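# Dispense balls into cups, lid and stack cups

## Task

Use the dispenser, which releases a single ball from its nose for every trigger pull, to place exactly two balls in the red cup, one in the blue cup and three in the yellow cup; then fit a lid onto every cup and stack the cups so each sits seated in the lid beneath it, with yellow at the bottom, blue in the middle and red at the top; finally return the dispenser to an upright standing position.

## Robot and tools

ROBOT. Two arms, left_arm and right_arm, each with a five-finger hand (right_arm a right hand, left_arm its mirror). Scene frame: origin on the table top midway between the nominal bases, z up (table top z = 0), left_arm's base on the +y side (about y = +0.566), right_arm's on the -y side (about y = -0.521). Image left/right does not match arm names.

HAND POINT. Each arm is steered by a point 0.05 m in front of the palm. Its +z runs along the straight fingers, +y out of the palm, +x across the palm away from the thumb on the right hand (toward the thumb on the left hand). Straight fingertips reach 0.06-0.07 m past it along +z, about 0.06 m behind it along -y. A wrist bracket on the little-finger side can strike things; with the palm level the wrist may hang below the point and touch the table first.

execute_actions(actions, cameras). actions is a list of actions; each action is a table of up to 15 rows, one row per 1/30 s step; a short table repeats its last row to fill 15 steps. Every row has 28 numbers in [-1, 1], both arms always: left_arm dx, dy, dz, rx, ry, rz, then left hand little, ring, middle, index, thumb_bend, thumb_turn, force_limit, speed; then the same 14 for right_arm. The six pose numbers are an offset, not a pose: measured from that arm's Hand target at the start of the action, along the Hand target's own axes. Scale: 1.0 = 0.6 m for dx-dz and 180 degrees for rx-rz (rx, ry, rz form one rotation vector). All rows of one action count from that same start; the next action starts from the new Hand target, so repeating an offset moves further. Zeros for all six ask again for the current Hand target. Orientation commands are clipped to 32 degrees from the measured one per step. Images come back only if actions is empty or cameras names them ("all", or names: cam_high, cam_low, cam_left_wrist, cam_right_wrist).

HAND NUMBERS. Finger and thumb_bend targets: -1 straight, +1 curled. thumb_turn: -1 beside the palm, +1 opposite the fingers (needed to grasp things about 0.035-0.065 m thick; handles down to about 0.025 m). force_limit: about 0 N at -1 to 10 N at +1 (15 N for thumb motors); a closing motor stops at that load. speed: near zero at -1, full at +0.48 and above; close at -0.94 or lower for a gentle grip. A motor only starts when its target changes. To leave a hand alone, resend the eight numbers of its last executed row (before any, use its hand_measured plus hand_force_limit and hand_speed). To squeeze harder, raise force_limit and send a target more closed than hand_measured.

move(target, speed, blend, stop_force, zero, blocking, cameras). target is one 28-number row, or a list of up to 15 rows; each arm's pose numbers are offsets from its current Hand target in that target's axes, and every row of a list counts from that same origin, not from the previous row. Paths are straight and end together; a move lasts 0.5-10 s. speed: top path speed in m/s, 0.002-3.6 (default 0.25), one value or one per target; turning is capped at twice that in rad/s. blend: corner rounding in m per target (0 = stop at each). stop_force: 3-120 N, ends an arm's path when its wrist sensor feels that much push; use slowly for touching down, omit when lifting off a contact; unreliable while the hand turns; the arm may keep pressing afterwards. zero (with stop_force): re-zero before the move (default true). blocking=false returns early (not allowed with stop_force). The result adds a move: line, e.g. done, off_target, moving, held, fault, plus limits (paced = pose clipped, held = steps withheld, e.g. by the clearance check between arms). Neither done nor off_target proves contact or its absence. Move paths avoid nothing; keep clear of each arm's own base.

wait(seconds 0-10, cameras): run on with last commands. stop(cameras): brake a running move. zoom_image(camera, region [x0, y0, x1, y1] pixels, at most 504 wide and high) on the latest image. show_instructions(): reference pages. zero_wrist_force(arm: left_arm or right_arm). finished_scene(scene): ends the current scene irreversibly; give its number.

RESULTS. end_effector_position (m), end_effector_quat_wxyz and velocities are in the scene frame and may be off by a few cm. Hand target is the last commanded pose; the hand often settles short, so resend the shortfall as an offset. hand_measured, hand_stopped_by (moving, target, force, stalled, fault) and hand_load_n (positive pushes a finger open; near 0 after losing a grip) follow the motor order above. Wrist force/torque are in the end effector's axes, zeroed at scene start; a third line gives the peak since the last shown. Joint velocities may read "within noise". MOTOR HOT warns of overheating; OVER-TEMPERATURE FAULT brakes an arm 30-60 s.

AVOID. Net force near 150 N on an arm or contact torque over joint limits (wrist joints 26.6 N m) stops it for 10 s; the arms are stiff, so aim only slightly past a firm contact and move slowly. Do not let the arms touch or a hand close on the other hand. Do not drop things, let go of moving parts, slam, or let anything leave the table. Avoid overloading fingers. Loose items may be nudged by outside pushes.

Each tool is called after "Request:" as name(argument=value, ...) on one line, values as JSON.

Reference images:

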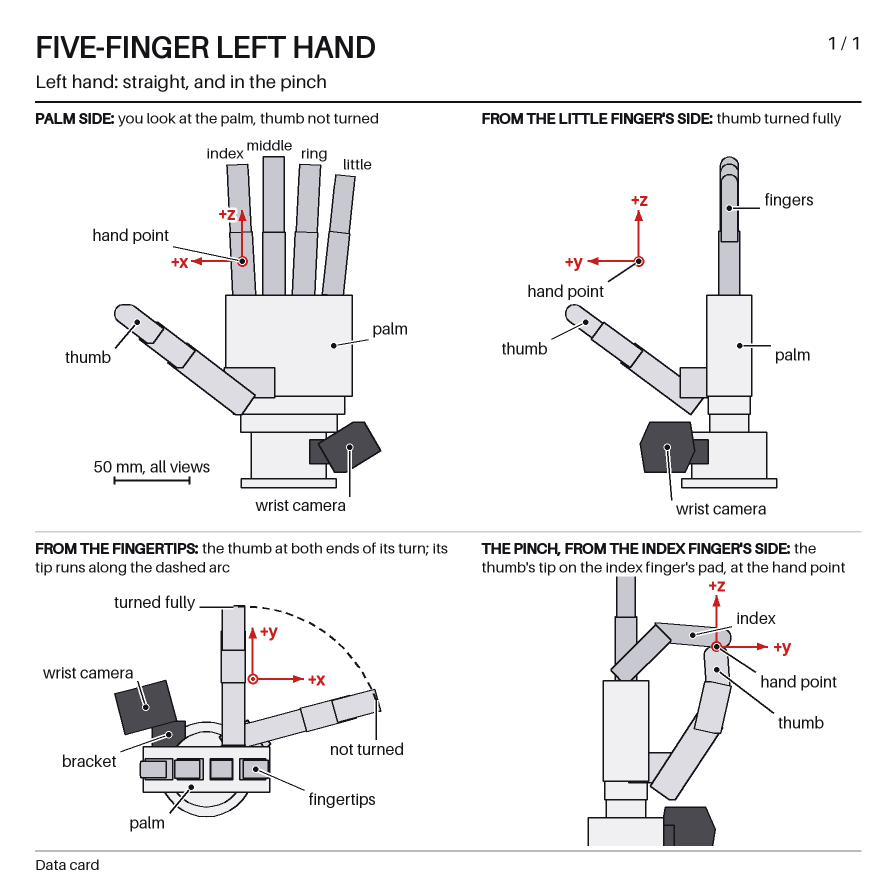

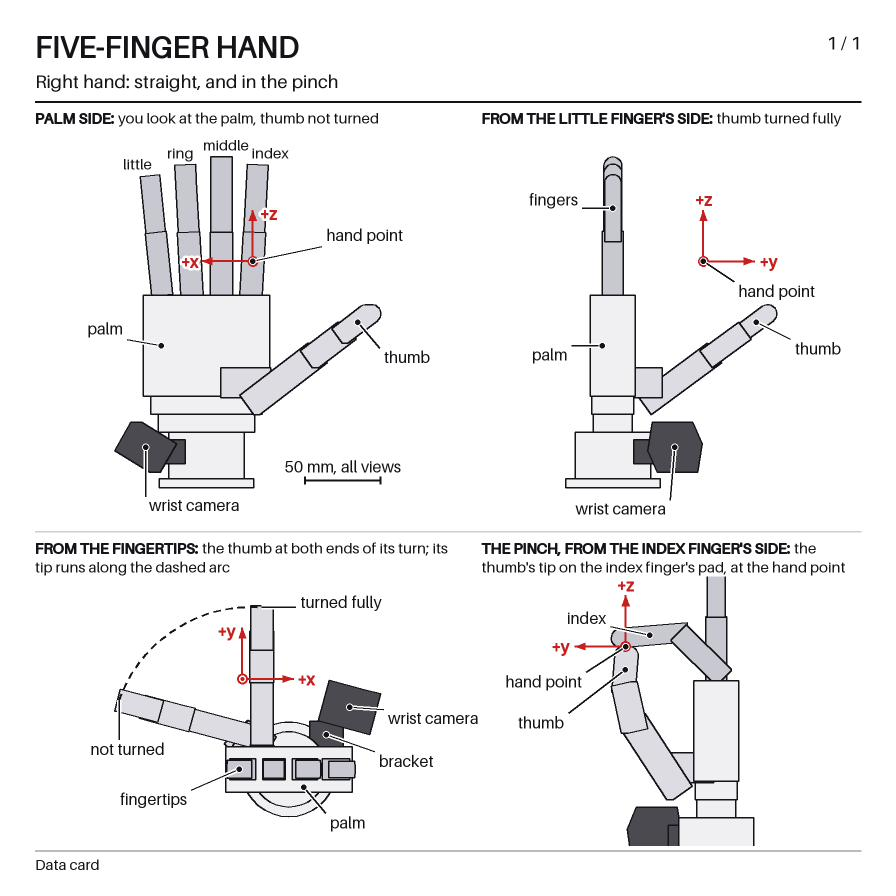

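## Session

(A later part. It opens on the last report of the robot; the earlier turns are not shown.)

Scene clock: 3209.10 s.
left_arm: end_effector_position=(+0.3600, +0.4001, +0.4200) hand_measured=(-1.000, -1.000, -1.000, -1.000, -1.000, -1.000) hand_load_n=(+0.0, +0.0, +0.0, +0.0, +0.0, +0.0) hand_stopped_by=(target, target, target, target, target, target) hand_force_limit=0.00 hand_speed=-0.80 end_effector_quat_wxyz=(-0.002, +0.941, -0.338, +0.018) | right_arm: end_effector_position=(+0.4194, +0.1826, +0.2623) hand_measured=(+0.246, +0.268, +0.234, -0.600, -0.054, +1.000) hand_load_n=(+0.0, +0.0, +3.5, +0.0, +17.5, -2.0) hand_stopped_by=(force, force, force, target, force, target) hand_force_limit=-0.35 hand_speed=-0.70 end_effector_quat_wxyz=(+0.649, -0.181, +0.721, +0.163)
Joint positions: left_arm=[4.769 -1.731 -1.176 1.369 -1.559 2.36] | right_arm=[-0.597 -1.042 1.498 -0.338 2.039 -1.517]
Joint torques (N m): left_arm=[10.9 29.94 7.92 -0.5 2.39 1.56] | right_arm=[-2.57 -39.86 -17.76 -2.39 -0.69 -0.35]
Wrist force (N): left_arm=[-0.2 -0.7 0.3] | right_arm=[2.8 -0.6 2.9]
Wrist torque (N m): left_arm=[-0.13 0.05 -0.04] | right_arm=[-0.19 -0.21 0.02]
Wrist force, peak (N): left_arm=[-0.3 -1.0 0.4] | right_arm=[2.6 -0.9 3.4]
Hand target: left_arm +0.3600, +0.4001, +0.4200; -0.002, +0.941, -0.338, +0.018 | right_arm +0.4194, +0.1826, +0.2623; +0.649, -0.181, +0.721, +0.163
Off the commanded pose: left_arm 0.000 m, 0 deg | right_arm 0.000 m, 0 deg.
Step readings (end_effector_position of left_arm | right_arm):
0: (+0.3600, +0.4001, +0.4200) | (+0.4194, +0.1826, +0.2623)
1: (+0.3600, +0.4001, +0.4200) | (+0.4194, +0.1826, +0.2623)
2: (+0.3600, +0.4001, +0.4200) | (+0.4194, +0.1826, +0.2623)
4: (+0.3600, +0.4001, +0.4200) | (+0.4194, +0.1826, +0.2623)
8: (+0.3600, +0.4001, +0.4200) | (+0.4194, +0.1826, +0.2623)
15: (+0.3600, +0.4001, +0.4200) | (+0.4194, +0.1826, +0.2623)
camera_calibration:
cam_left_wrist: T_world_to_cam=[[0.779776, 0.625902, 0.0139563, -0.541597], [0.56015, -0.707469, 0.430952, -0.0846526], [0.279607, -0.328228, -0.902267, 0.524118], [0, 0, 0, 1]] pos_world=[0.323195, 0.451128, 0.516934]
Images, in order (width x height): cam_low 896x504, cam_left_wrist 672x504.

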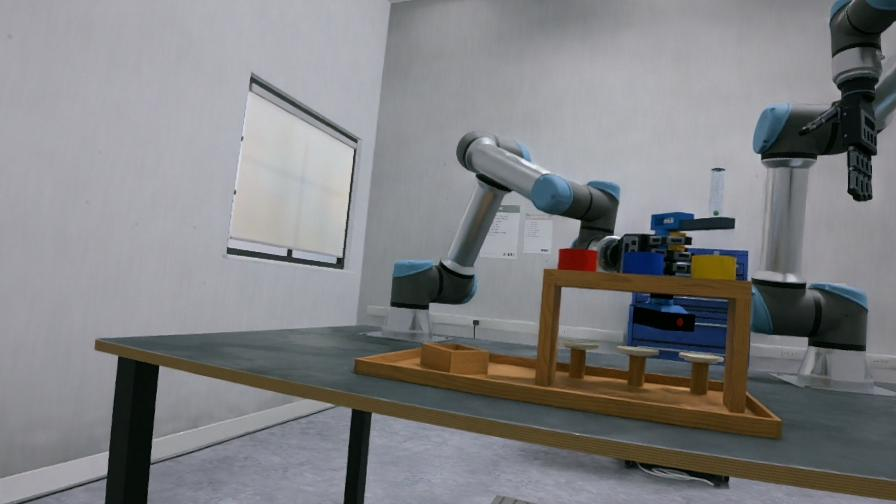

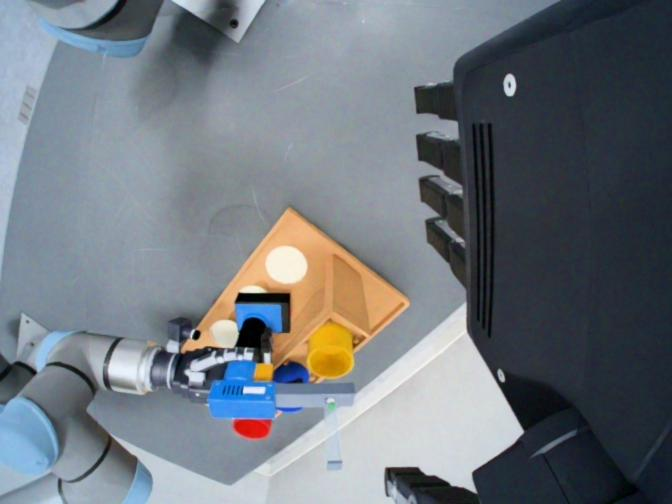

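Request:
move(target=[[0,0,0,0,0,0,-1,-1,-1,-1,-1,-1,0,-0.8,-0.1168,0,-0.096,0,0,0,1,1,1,-0.6,0.6,1,-0.35,-0.7],[0,0,0,0,0,0,-1,-1,-1,-1,-1,-1,0,-0.8,-0.1033,-0.4017,-0.224,-0.1216,0,-0.0128,1,1,1,-0.6,0.6,1,-0.35,-0.7],[0.28,0.0188,-0.03,0,0,0,-1,-1,-1,-1,-1,-1,0,-0.8,0.0892,-0.5785,-0.1742,-0.1216,0,-0.0128,1,1,1,-0.6,0.6,1,-0.35,-0.7]], speed=[0.1,0.13,0.12], blend=[0.01,0.02,0], cameras=["cam_left_wrist","cam_low","cam_high"])

Request:
zoom_image(camera="cam_left_wrist", region=[200, 150, 420, 320])

Request:
zoom_image(camera="cam_low", region=[380, 150, 560, 370])

Scene clock: 3248.60 s.
left_arm: end_effector_position=(+0.4817, +0.2847, +0.4431) hand_measured=(-1.000, -1.000, -1.000, -1.000, -1.000, -1.000) hand_load_n=(+0.0, +0.0, +0.0, +0.0, +0.0, +0.0) hand_stopped_by=(target, target, target, target, target, target) hand_force_limit=0.00 hand_speed=-0.80 end_effector_quat_wxyz=(-0.002, +0.941, -0.338, +0.018) | right_arm: end_effector_position=(+0.4871, -0.1751, +0.2201) hand_measured=(+0.246, +0.268, +0.234, -0.600, -0.054, +1.000) hand_load_n=(+0.0, +0.0, +3.0, +0.0, +17.5, -1.0) hand_stopped_by=(force, force, force, target, force, target) hand_force_limit=-0.35 hand_speed=-0.70 end_effector_quat_wxyz=(+0.606, -0.316, +0.673, +0.284)
Joint positions: left_arm=[4.509 -2.303 -0.248 1.017 -1.567 2.1] | right_arm=[-1.616 -1.39 2.138 -0.573 0.646 -1.711]
Joint torques (N m): left_arm=[-11.4 32.5 21.01 -4.23 -2.67 -1.49] | right_arm=[-6.97 -20.21 -11.24 -3.2 -2.81 -0.77]
Wrist force (N): left_arm=[-0.2 -0.2 0.3] | right_arm=[2.7 -0.3 2.9]
Wrist torque (N m): left_arm=[-0.05 0.05 0.13] | right_arm=[-0.14 -0.15 0.03]
Wrist force, peak (N): left_arm=[-0.1 -0.9 0.8] | right_arm=[3.4 -1.0 3.8]
Hand target: left_arm +0.4818, +0.2847, +0.4432; -0.002, +0.941, -0.338, +0.018 | right_arm +0.4871, -0.1751, +0.2201; +0.606, -0.316, +0.673, +0.284
Off the commanded pose: left_arm 0.000 m, 0 deg | right_arm 0.000 m, 0 deg.
move: done
camera_calibration:
cam_left_wrist: T_world_to_cam=[[0.779651, 0.626056, 0.0140706, -0.564709], [0.560137, -0.707253, 0.431323, -0.244615], [0.279984, -0.328399, -0.902088, 0.472882], [0, 0, 0, 1]] pos_world=[0.444895, 0.335829, 0.540035]
Images, in order (width x height): cam_high 896x504, cam_low 896x504, cam_left_wrist 672x504.

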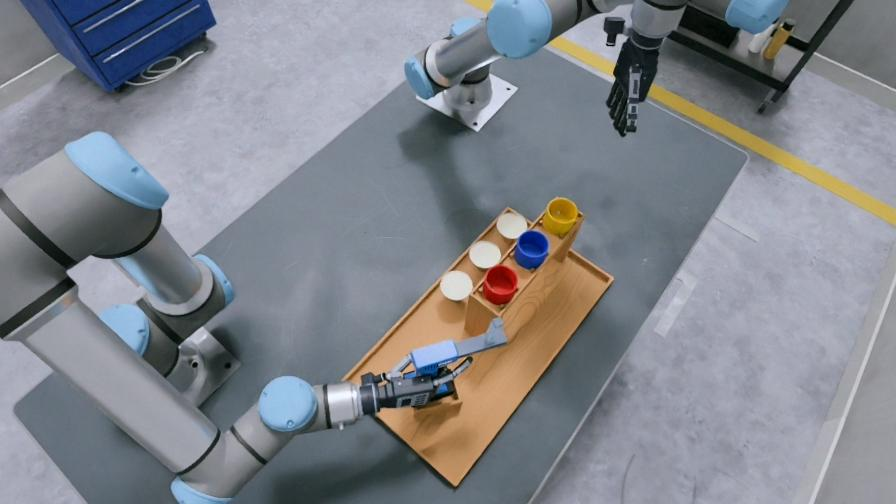

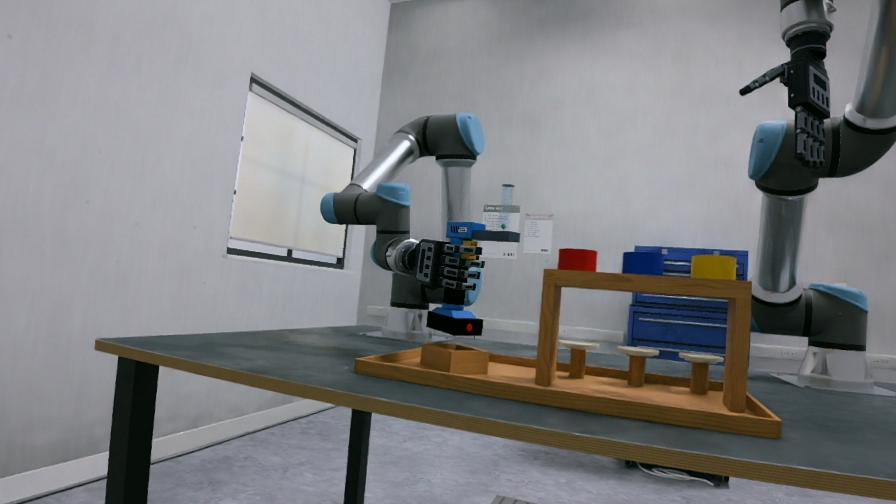

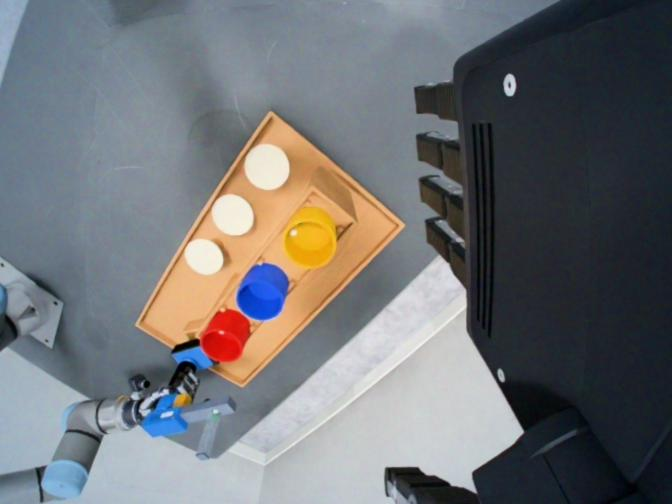

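Scaled by 2.291 from the camera's 672x504 image, which has a finer 960x720 frame.

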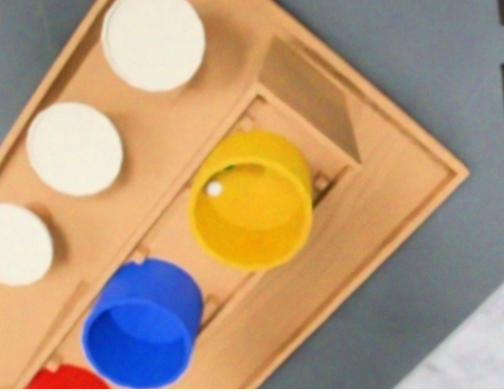

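Scaled by 2.291 from the camera's 896x504 image, which has a finer 1280x720 frame.

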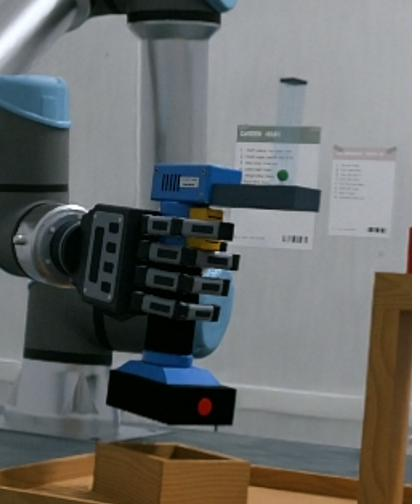

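Request:
move(target=[0.1225,0.5333,0.2342,0,0,0,-1,-1,-1,-1,-1,-1,0,-0.8,0,0,0,0,0,0,1,1,1,-0.6,0.6,1,-0.35,-0.7], speed=0.15, cameras=["cam_left_wrist","cam_low","cam_right_wrist"])

Request:
zoom_image(camera="cam_left_wrist", region=[250, 300, 500, 500])

Request:
zoom_image(camera="cam_low", region=[400, 270, 520, 380])

Scene clock: 3269.43 s.
left_arm: end_effector_position=(+0.3398, -0.0102, +0.3003) hand_measured=(-1.000, -1.000, -1.000, -1.000, -1.000, -1.000) hand_load_n=(+0.0, +0.0, +0.0, +0.0, +0.0, +0.0) hand_stopped_by=(target, target, target, target, target, target) hand_force_limit=0.00 hand_speed=-0.80 end_effector_quat_wxyz=(-0.002, +0.941, -0.338, +0.018) | right_arm: end_effector_position=(+0.4871, -0.1751, +0.2201) hand_measured=(+0.246, +0.268, +0.234, -0.600, -0.054, +1.000) hand_load_n=(+0.0, +0.0, +3.0, +0.0, +17.5, -0.5) hand_stopped_by=(force, force, force, target, force, target) hand_force_limit=-0.35 hand_speed=-0.70 end_effector_quat_wxyz=(+0.606, -0.316, +0.673, +0.284)
Joint positions: left_arm=[3.909 -2.426 -0.425 1.312 -1.588 1.501] | right_arm=[-1.616 -1.39 2.138 -0.573 0.646 -1.711]
Joint torques (N m): left_arm=[-12.35 38.4 22.98 -4.35 -2.69 -1.46] | right_arm=[-6.82 -18.73 -23.97 -3.19 -2.59 1.35]
Wrist force (N): left_arm=[-0.3 -0.3 0.4] | right_arm=[2.6 -0.4 3.2]
Wrist torque (N m): left_arm=[-0.08 0.06 0.14] | right_arm=[-0.18 -0.15 0.02]
Wrist force, peak (N): left_arm=[-0.4 -1.2 0.5] | right_arm=[3.1 -0.4 3.1]
Hand target: left_arm +0.3398, -0.0102, +0.3003; -0.002, +0.941, -0.338, +0.018 | right_arm +0.4871, -0.1751, +0.2201; +0.606, -0.316, +0.673, +0.284
Off the commanded pose: left_arm 0.000 m, 0 deg | right_arm 0.000 m, 0 deg.
move: done
camera_calibration:
cam_left_wrist: T_world_to_cam=[[0.779719, 0.625973, 0.0139996, -0.267434], [0.560184, -0.707411, 0.431003, -0.312032], [0.2797, -0.328219, -0.902242, 0.287177], [0, 0, 0, 1]] pos_world=[0.302995, 0.0409283, 0.397334]
cam_right_wrist: T_world_to_cam=[[-0.745558, 0.592151, -0.305779, 0.53269], [-0.42217, -0.064618, 0.904211, 0.0118822], [0.51567, 0.803232, 0.298165, -0.0582416], [0, 0, 0, 1]] pos_world=[0.432201, -0.267883, 0.169507]
Images, in order (width x height): cam_low 896x504, cam_left_wrist 672x504, cam_right_wrist 672x504.

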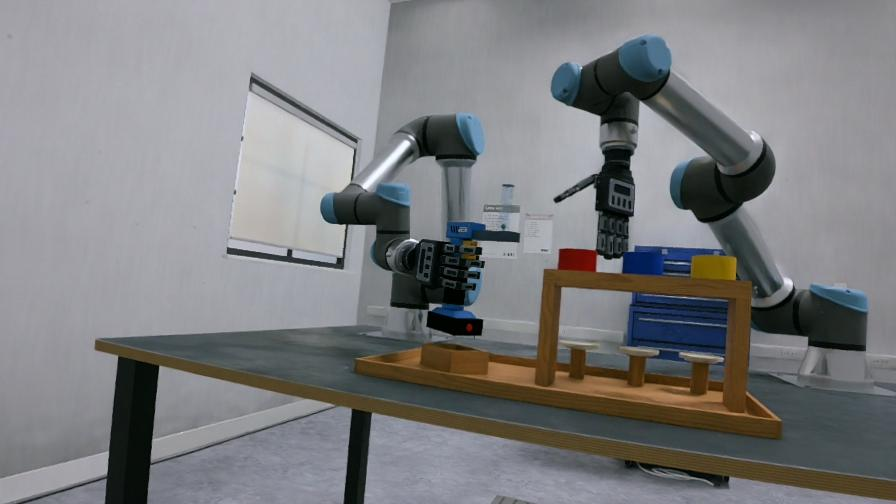

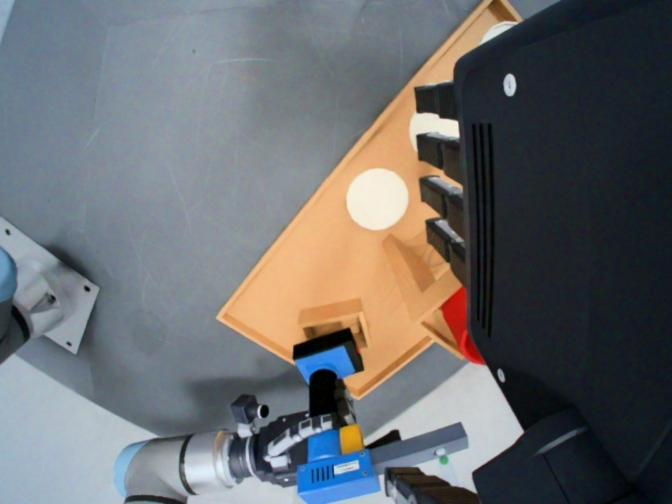

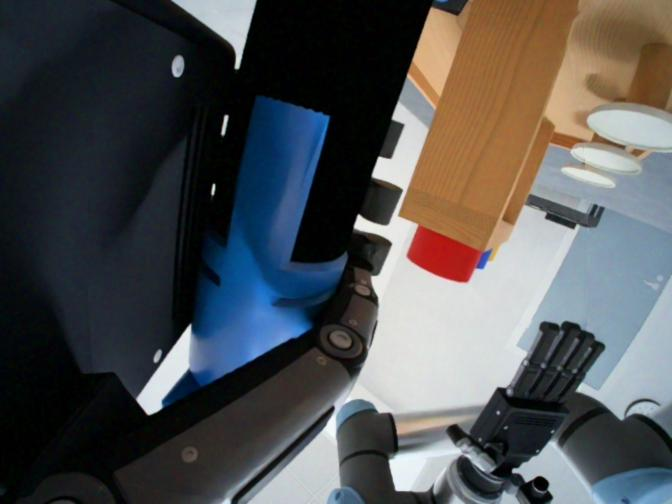

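Scaled by 2.016 from the camera's 672x504 image, which has a finer 960x720 frame.

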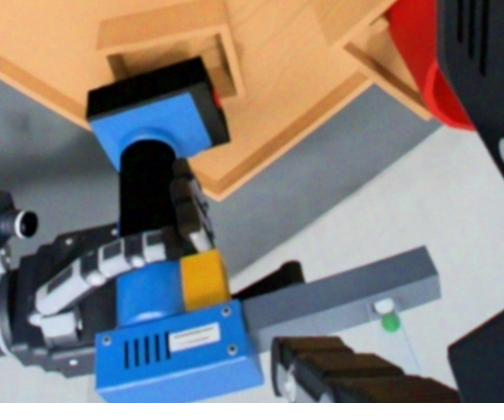

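Scaled by 4.200 from the camera's 896x504 image, which has a finer 1280x720 frame.

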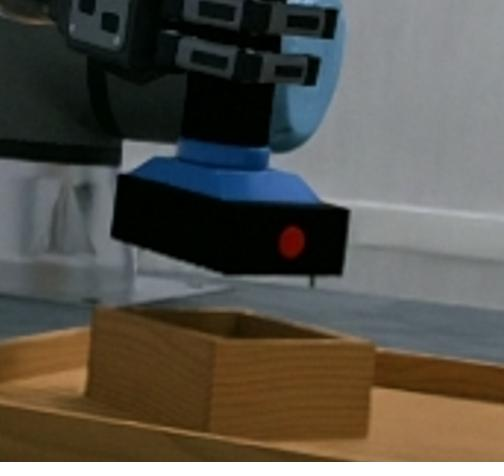

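Request:
move(target=[0,0,0,0,0,0,-1,-1,-1,-1,-1,-1,0,-0.8,0.02,-0.0028,0.0016,0.0332,0,0.0035,1,1,1,-0.6,0.6,1,-0.35,-0.7], speed=0.1, cameras=["cam_left_wrist","cam_low","cam_high"])

Request:
zoom_image(camera="cam_left_wrist", region=[270, 280, 420, 430])

Request:
zoom_image(camera="cam_low", region=[400, 270, 520, 380])

Request:
zoom_image(camera="cam_high", region=[380, 300, 530, 430])

Scene clock: 3318.87 s.
left_arm: end_effector_position=(+0.3398, -0.0102, +0.3003) hand_measured=(-1.000, -1.000, -1.000, -1.000, -1.000, -1.000) hand_load_n=(+0.0, +0.0, +0.0, +0.0, -0.5, +0.0) hand_stopped_by=(target, target, target, target, target, target) hand_force_limit=0.00 hand_speed=-0.80 end_effector_quat_wxyz=(-0.002, +0.941, -0.338, +0.018) | right_arm: end_effector_position=(+0.4882, -0.1764, +0.2081) hand_measured=(+0.246, +0.268, +0.234, -0.600, -0.054, +1.000) hand_load_n=(+0.0, +0.5, +3.0, +0.0, +17.5, -1.0) hand_stopped_by=(force, force, force, target, force, target) hand_force_limit=-0.35 hand_speed=-0.70 end_effector_quat_wxyz=(+0.620, -0.280, +0.689, +0.252)
Joint positions: left_arm=[3.909 -2.427 -0.425 1.311 -1.588 1.501] | right_arm=[-1.583 -1.41 2.204 -0.644 0.782 -1.677]
Joint torques (N m): left_arm=[-11.8 38.63 23.21 -4.26 -2.68 -1.52] | right_arm=[5.74 -33.75 -8.93 -3.48 1.53 1.72]
Wrist force (N): left_arm=[-0.5 0.0 0.4] | right_arm=[2.8 -0.6 2.9]
Wrist torque (N m): left_arm=[-0.05 0.08 0.12] | right_arm=[-0.18 -0.21 -0.16]
Wrist force, peak (N): left_arm=[-0.6 -0.6 0.5] | right_arm=[3.1 -1.0 3.0]
Hand target: left_arm +0.3398, -0.0102, +0.3003; -0.002, +0.941, -0.338, +0.018 | right_arm +0.4882, -0.1764, +0.2080; +0.620, -0.280, +0.689, +0.252
Off the commanded pose: left_arm 0.000 m, 0 deg | right_arm 0.000 m, 0 deg.
move: done
camera_calibration:
cam_left_wrist: T_world_to_cam=[[0.779776, 0.625902, 0.0139563, -0.267431], [0.56015, -0.707469, 0.430952, -0.311999], [0.279607, -0.328228, -0.902267, 0.287215], [0, 0, 0, 1]] pos_world=[0.302995, 0.040928, 0.397334]
Images, in order (width x height): cam_high 896x504, cam_low 896x504, cam_left_wrist 672x504.

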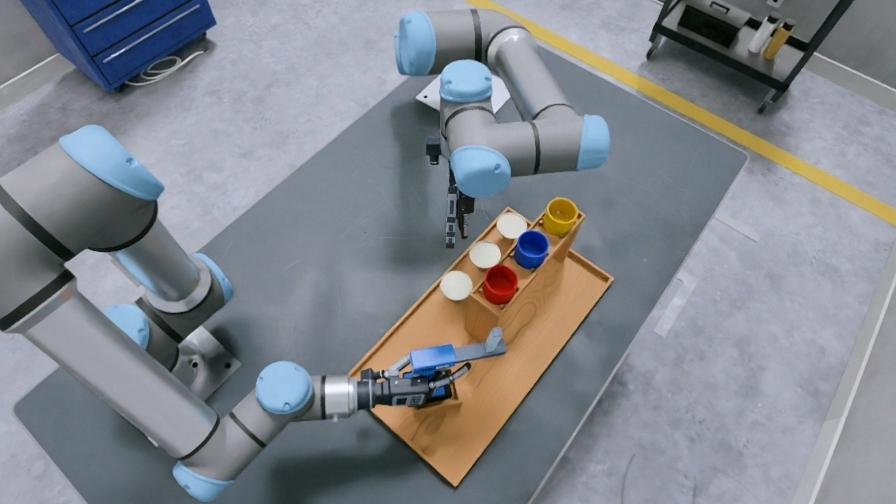

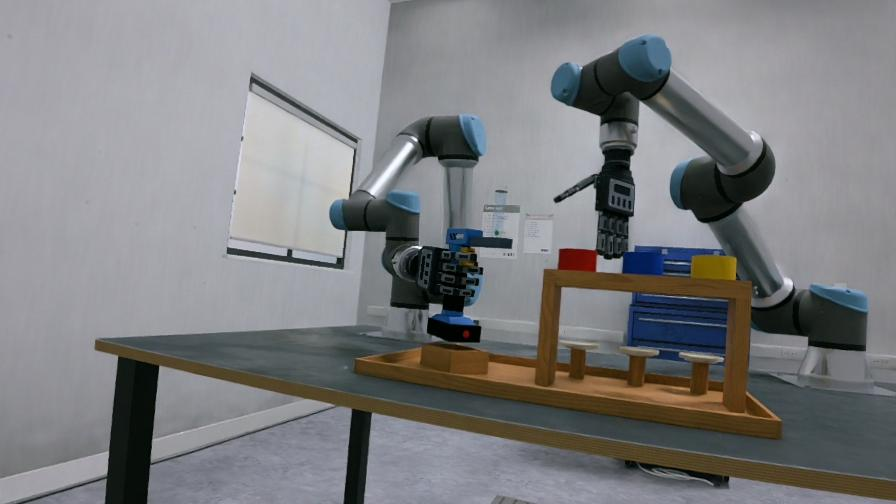

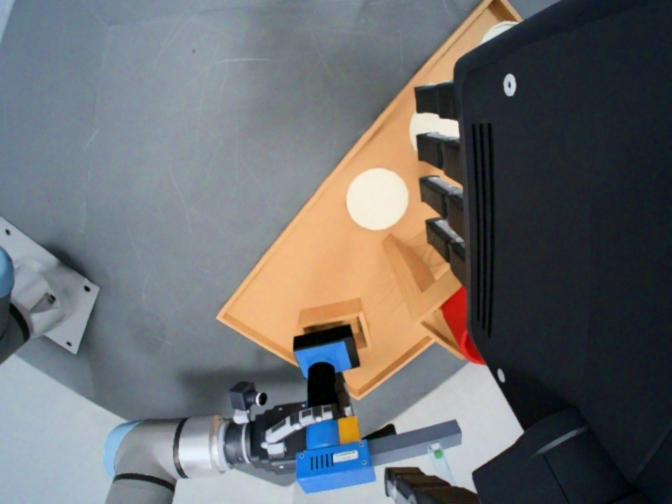

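Scaled by 3.360 from the camera's 672x504 image, which has a finer 960x720 frame.

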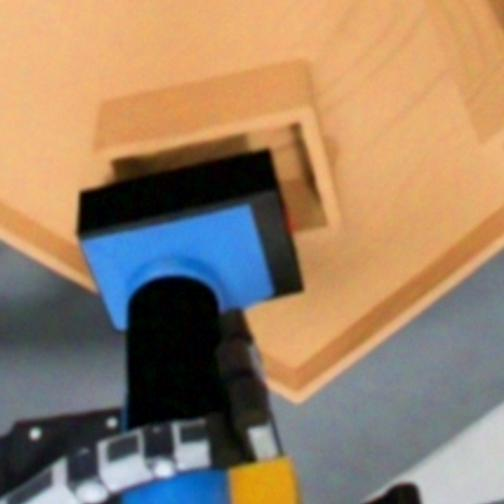

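Scaled by 4.200 from the camera's 896x504 image, which has a finer 1280x720 frame.

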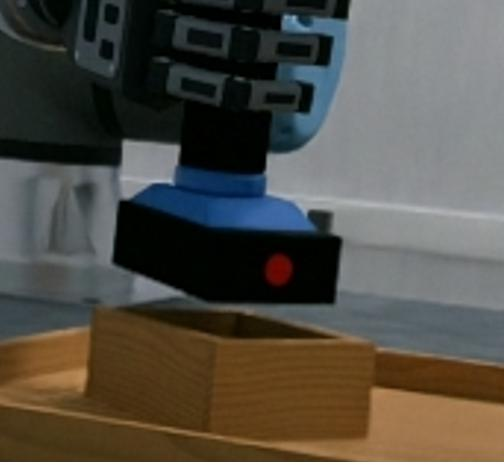

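Scaled by 3.360 from the camera's 896x504 image, which has a finer 1280x720 frame.

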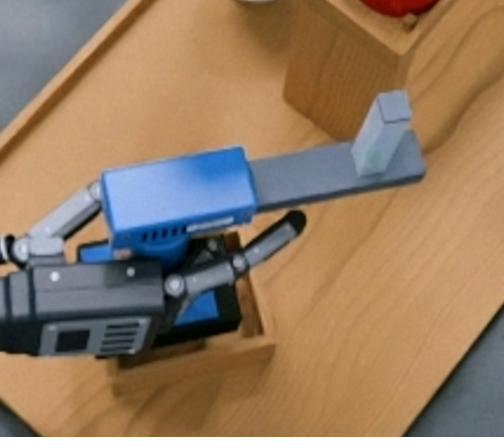

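Request:
move(target=[0,0,0,0,0,0,-1,-1,-1,-1,-1,-1,0,-0.8,0,0,0,0,-0.0333,-0.0144,1,1,1,-0.6,0.6,1,-0.35,-0.7], speed=0.1, cameras=["cam_left_wrist","cam_low","cam_high"])

Request:
zoom_image(camera="cam_left_wrist", region=[270, 280, 420, 430])

Request:
zoom_image(camera="cam_low", region=[400, 270, 520, 380])

Request:
zoom_image(camera="cam_high", region=[380, 300, 530, 430])

Scene clock: 3390.17 s.
left_arm: end_effector_position=(+0.3398, -0.0102, +0.3003) hand_measured=(-1.000, -1.000, -1.000, -1.000, -1.000, -1.000) hand_load_n=(+0.0, +0.0, +0.0, +0.0, +0.0, +0.0) hand_stopped_by=(target, target, target, target, target, target) hand_force_limit=0.00 hand_speed=-0.80 end_effector_quat_wxyz=(-0.002, +0.941, -0.338, +0.018) | right_arm: end_effector_position=(+0.4882, -0.1764, +0.2080) hand_measured=(+0.246, +0.268, +0.234, -0.600, -0.054, +1.000) hand_load_n=(+0.0, +0.0, +3.0, +0.0, +17.5, -1.0) hand_stopped_by=(force, force, force, target, force, target) hand_force_limit=-0.35 hand_speed=-0.70 end_effector_quat_wxyz=(+0.660, -0.282, +0.649, +0.252)
Joint positions: left_arm=[3.909 -2.427 -0.425 1.311 -1.588 1.501] | right_arm=[-1.583 -1.385 2.257 -0.871 0.775 -1.617]
Joint torques (N m): left_arm=[-10.83 38.48 23.31 -4.21 -2.74 -1.45] | right_arm=[6.17 -19.09 -8.36 -4.06 1.88 1.73]
Wrist force (N): left_arm=[-0.3 -0.2 0.3] | right_arm=[2.4 -0.8 3.1]
Wrist torque (N m): left_arm=[-0.06 0.04 0.14] | right_arm=[-0.26 -0.13 -0.12]
Wrist force, peak (N): left_arm=[-0.7 -0.5 0.6] | right_arm=[3.1 -0.7 3.2]
Hand target: left_arm +0.3398, -0.0102, +0.3003; -0.002, +0.941, -0.338, +0.018 | right_arm +0.4882, -0.1764, +0.2080; +0.660, -0.282, +0.649, +0.252
Off the commanded pose: left_arm 0.000 m, 0 deg | right_arm 0.000 m, 0 deg.
move: done
camera_calibration:
cam_left_wrist: T_world_to_cam=[[0.779776, 0.625902, 0.0139563, -0.267431], [0.56015, -0.707469, 0.430952, -0.311999], [0.279607, -0.328228, -0.902267, 0.287215], [0, 0, 0, 1]] pos_world=[0.302995, 0.040928, 0.397334]
Images, in order (width x height): cam_high 896x504, cam_low 896x504, cam_left_wrist 672x504.

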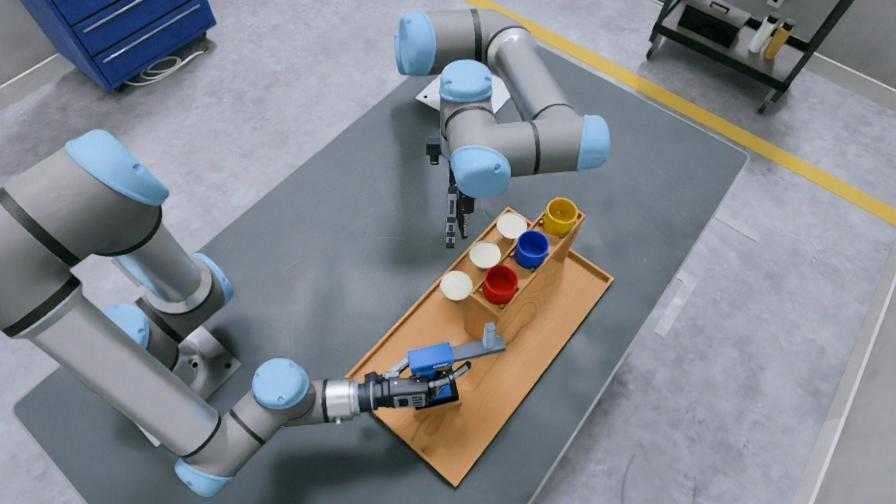

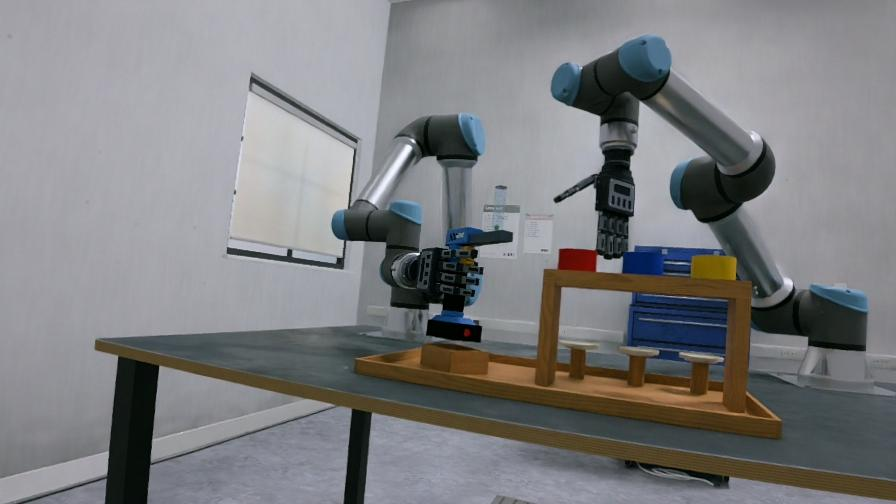

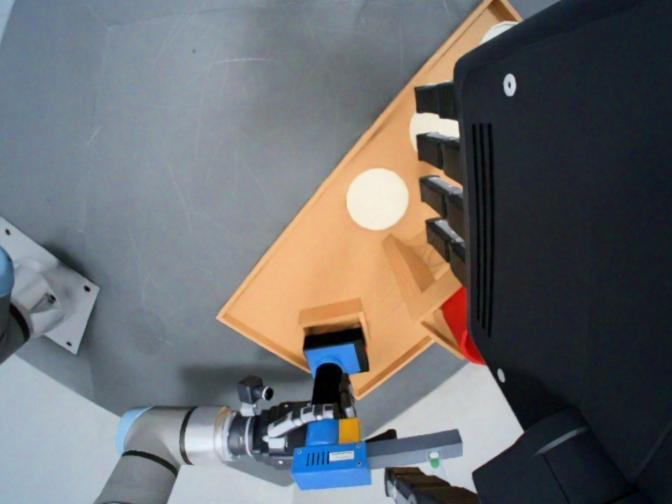

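Scaled by 3.360 from the camera's 672x504 image, which has a finer 960x720 frame.

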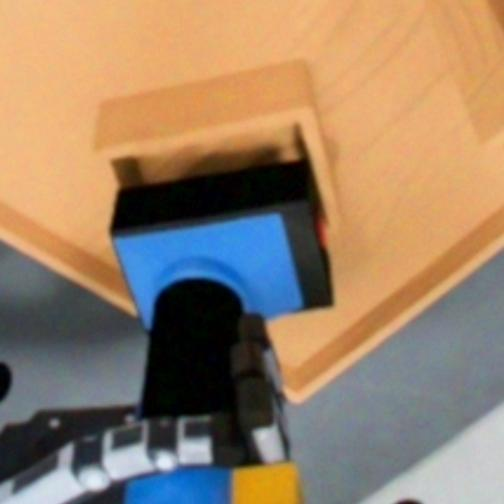

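Scaled by 4.200 from the camera's 896x504 image, which has a finer 1280x720 frame.

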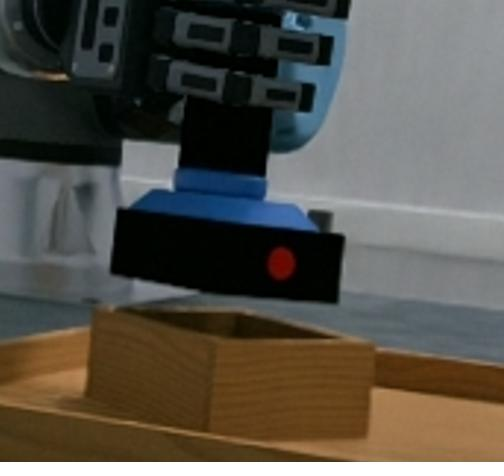

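Scaled by 3.360 from the camera's 896x504 image, which has a finer 1280x720 frame.

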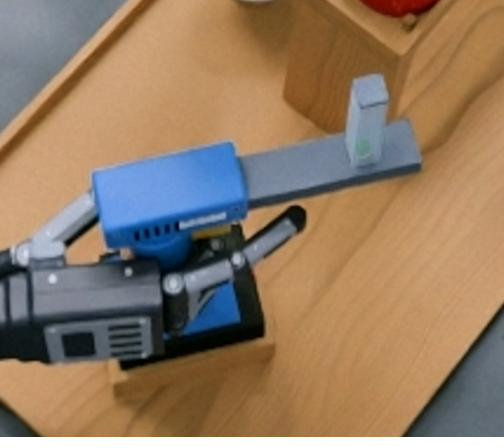

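Request:
zoom_image(camera="cam_low", region=[410, 300, 500, 380])

Request:
zoom_image(camera="cam_left_wrist", region=[290, 290, 390, 390])

Request:
zoom_image(camera="cam_low", region=[430, 170, 530, 260])

Scaled by 5.600 from the camera's 896x504 image, which has a finer 1280x720 frame.

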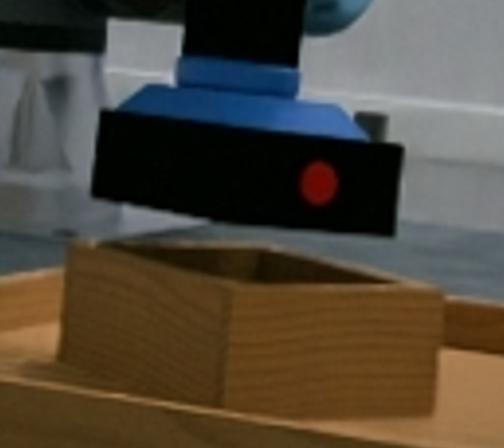

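Scaled by 5.040 from the camera's 672x504 image, which has a finer 960x720 frame.

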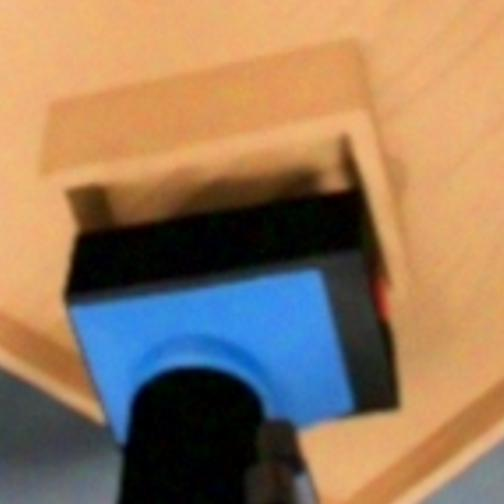

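Scaled by 5.040 from the camera's 896x504 image, which has a finer 1280x720 frame.

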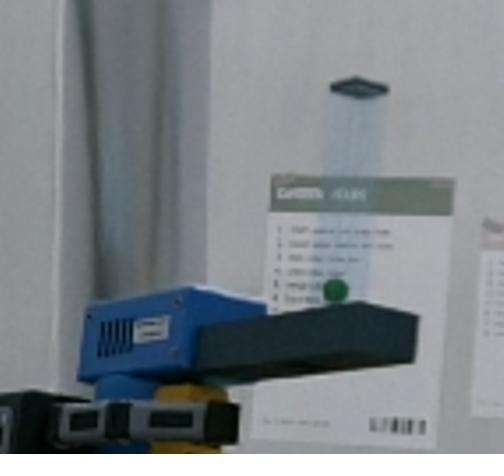

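Request:
move(target=[0,0,0,0,0,0,-1,-1,-1,-1,-1,-1,0,-0.8,0,0.0063,0.0042,0,0.0106,0.0115,1,1,1,-0.6,0.6,1,-0.35,-0.7], speed=0.1, cameras=["cam_left_wrist","cam_low","cam_high"])

Request:
zoom_image(camera="cam_left_wrist", region=[290, 290, 390, 390])

Request:
zoom_image(camera="cam_low", region=[410, 300, 500, 380])

Request:
zoom_image(camera="cam_high", region=[390, 340, 490, 430])

Scene clock: 3582.43 s.
left_arm: end_effector_position=(+0.3398, -0.0102, +0.3003) hand_measured=(-1.000, -1.000, -1.000, -1.000, -1.000, -1.000) hand_load_n=(+0.0, +0.0, +0.0, +0.0, +0.0, +0.0) hand_stopped_by=(target, target, target, target, target, target) hand_force_limit=0.00 hand_speed=-0.80 end_effector_quat_wxyz=(-0.002, +0.941, -0.338, +0.018) | right_arm: end_effector_position=(+0.4873, -0.1719, +0.2079) hand_measured=(+0.246, +0.268, +0.234, -0.600, -0.054, +1.000) hand_load_n=(+0.0, +0.0, +3.0, +0.0, +17.5, -1.0) hand_stopped_by=(force, force, force, target, force, target) hand_force_limit=-0.35 hand_speed=-0.70 end_effector_quat_wxyz=(+0.645, -0.274, +0.665, +0.259)
Joint positions: left_arm=[3.909 -2.427 -0.425 1.311 -1.588 1.501] | right_arm=[-1.569 -1.39 2.241 -0.804 0.79 -1.613]
Joint torques (N m): left_arm=[-11.58 38.62 22.86 -4.01 -2.55 -1.37] | right_arm=[5.6 -34.07 -28.21 0.55 1.78 1.48]
Wrist force (N): left_arm=[-0.7 -0.1 0.2] | right_arm=[2.6 -0.6 3.2]
Wrist torque (N m): left_arm=[-0.04 0.11 0.11] | right_arm=[-0.23 -0.15 -0.13]
Wrist force, peak (N): left_arm=[-0.6 -0.6 0.6] | right_arm=[2.7 -0.7 3.2]
Hand target: left_arm +0.3398, -0.0102, +0.3003; -0.002, +0.941, -0.338, +0.018 | right_arm +0.4873, -0.1719, +0.2079; +0.645, -0.274, +0.665, +0.259
Off the commanded pose: left_arm 0.000 m, 0 deg | right_arm 0.000 m, 0 deg.
move: done
camera_calibration:
cam_left_wrist: T_world_to_cam=[[0.779776, 0.625902, 0.0139563, -0.267431], [0.56015, -0.707469, 0.430952, -0.311999], [0.279607, -0.328228, -0.902267, 0.287215], [0, 0, 0, 1]] pos_world=[0.302995, 0.040928, 0.397334]
Images, in order (width x height): cam_high 896x504, cam_low 896x504, cam_left_wrist 672x504.

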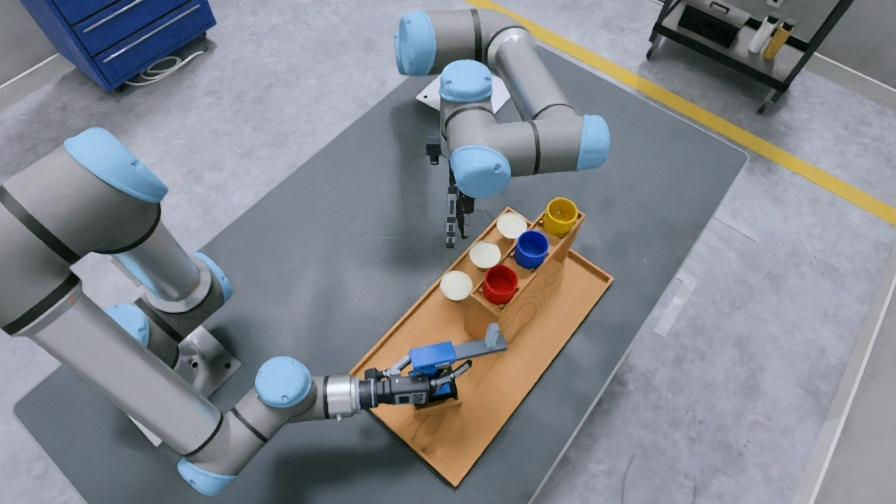

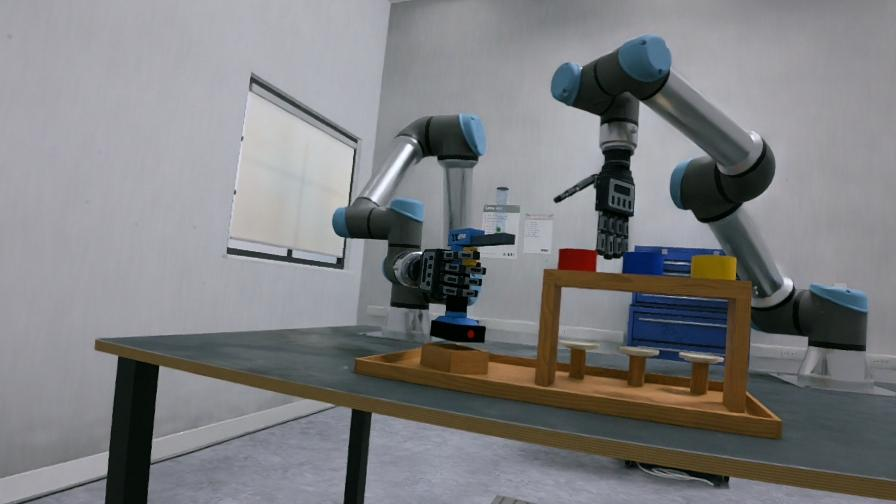

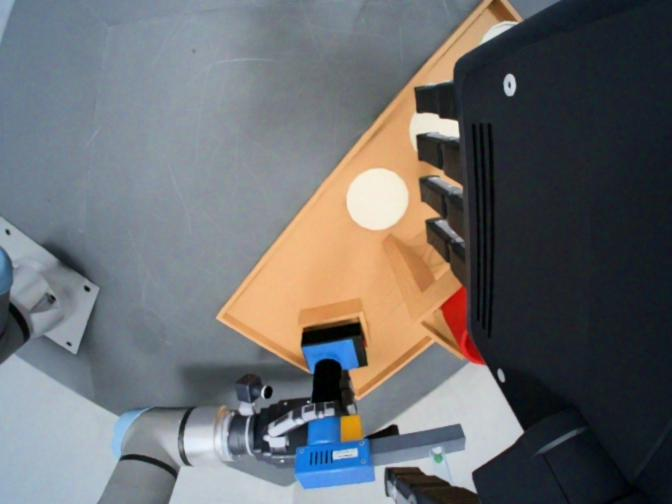

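Scaled by 5.040 from the camera's 672x504 image, which has a finer 960x720 frame.

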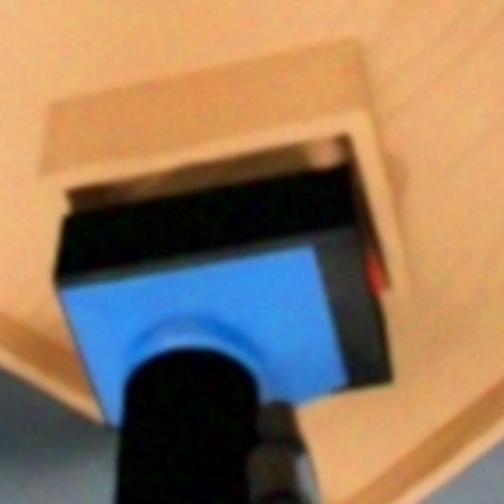

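Scaled by 5.600 from the camera's 896x504 image, which has a finer 1280x720 frame.

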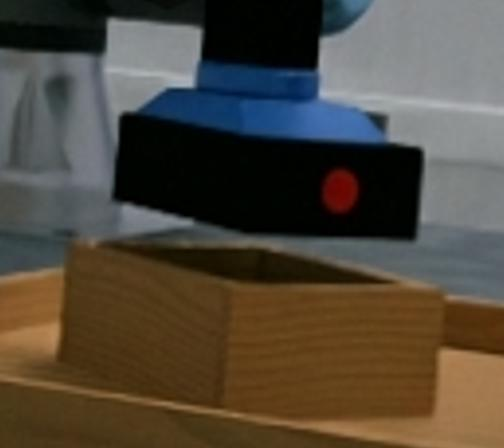

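Scaled by 5.040 from the camera's 896x504 image, which has a finer 1280x720 frame.

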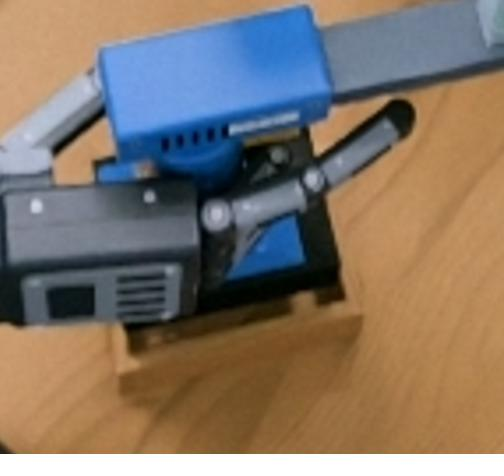

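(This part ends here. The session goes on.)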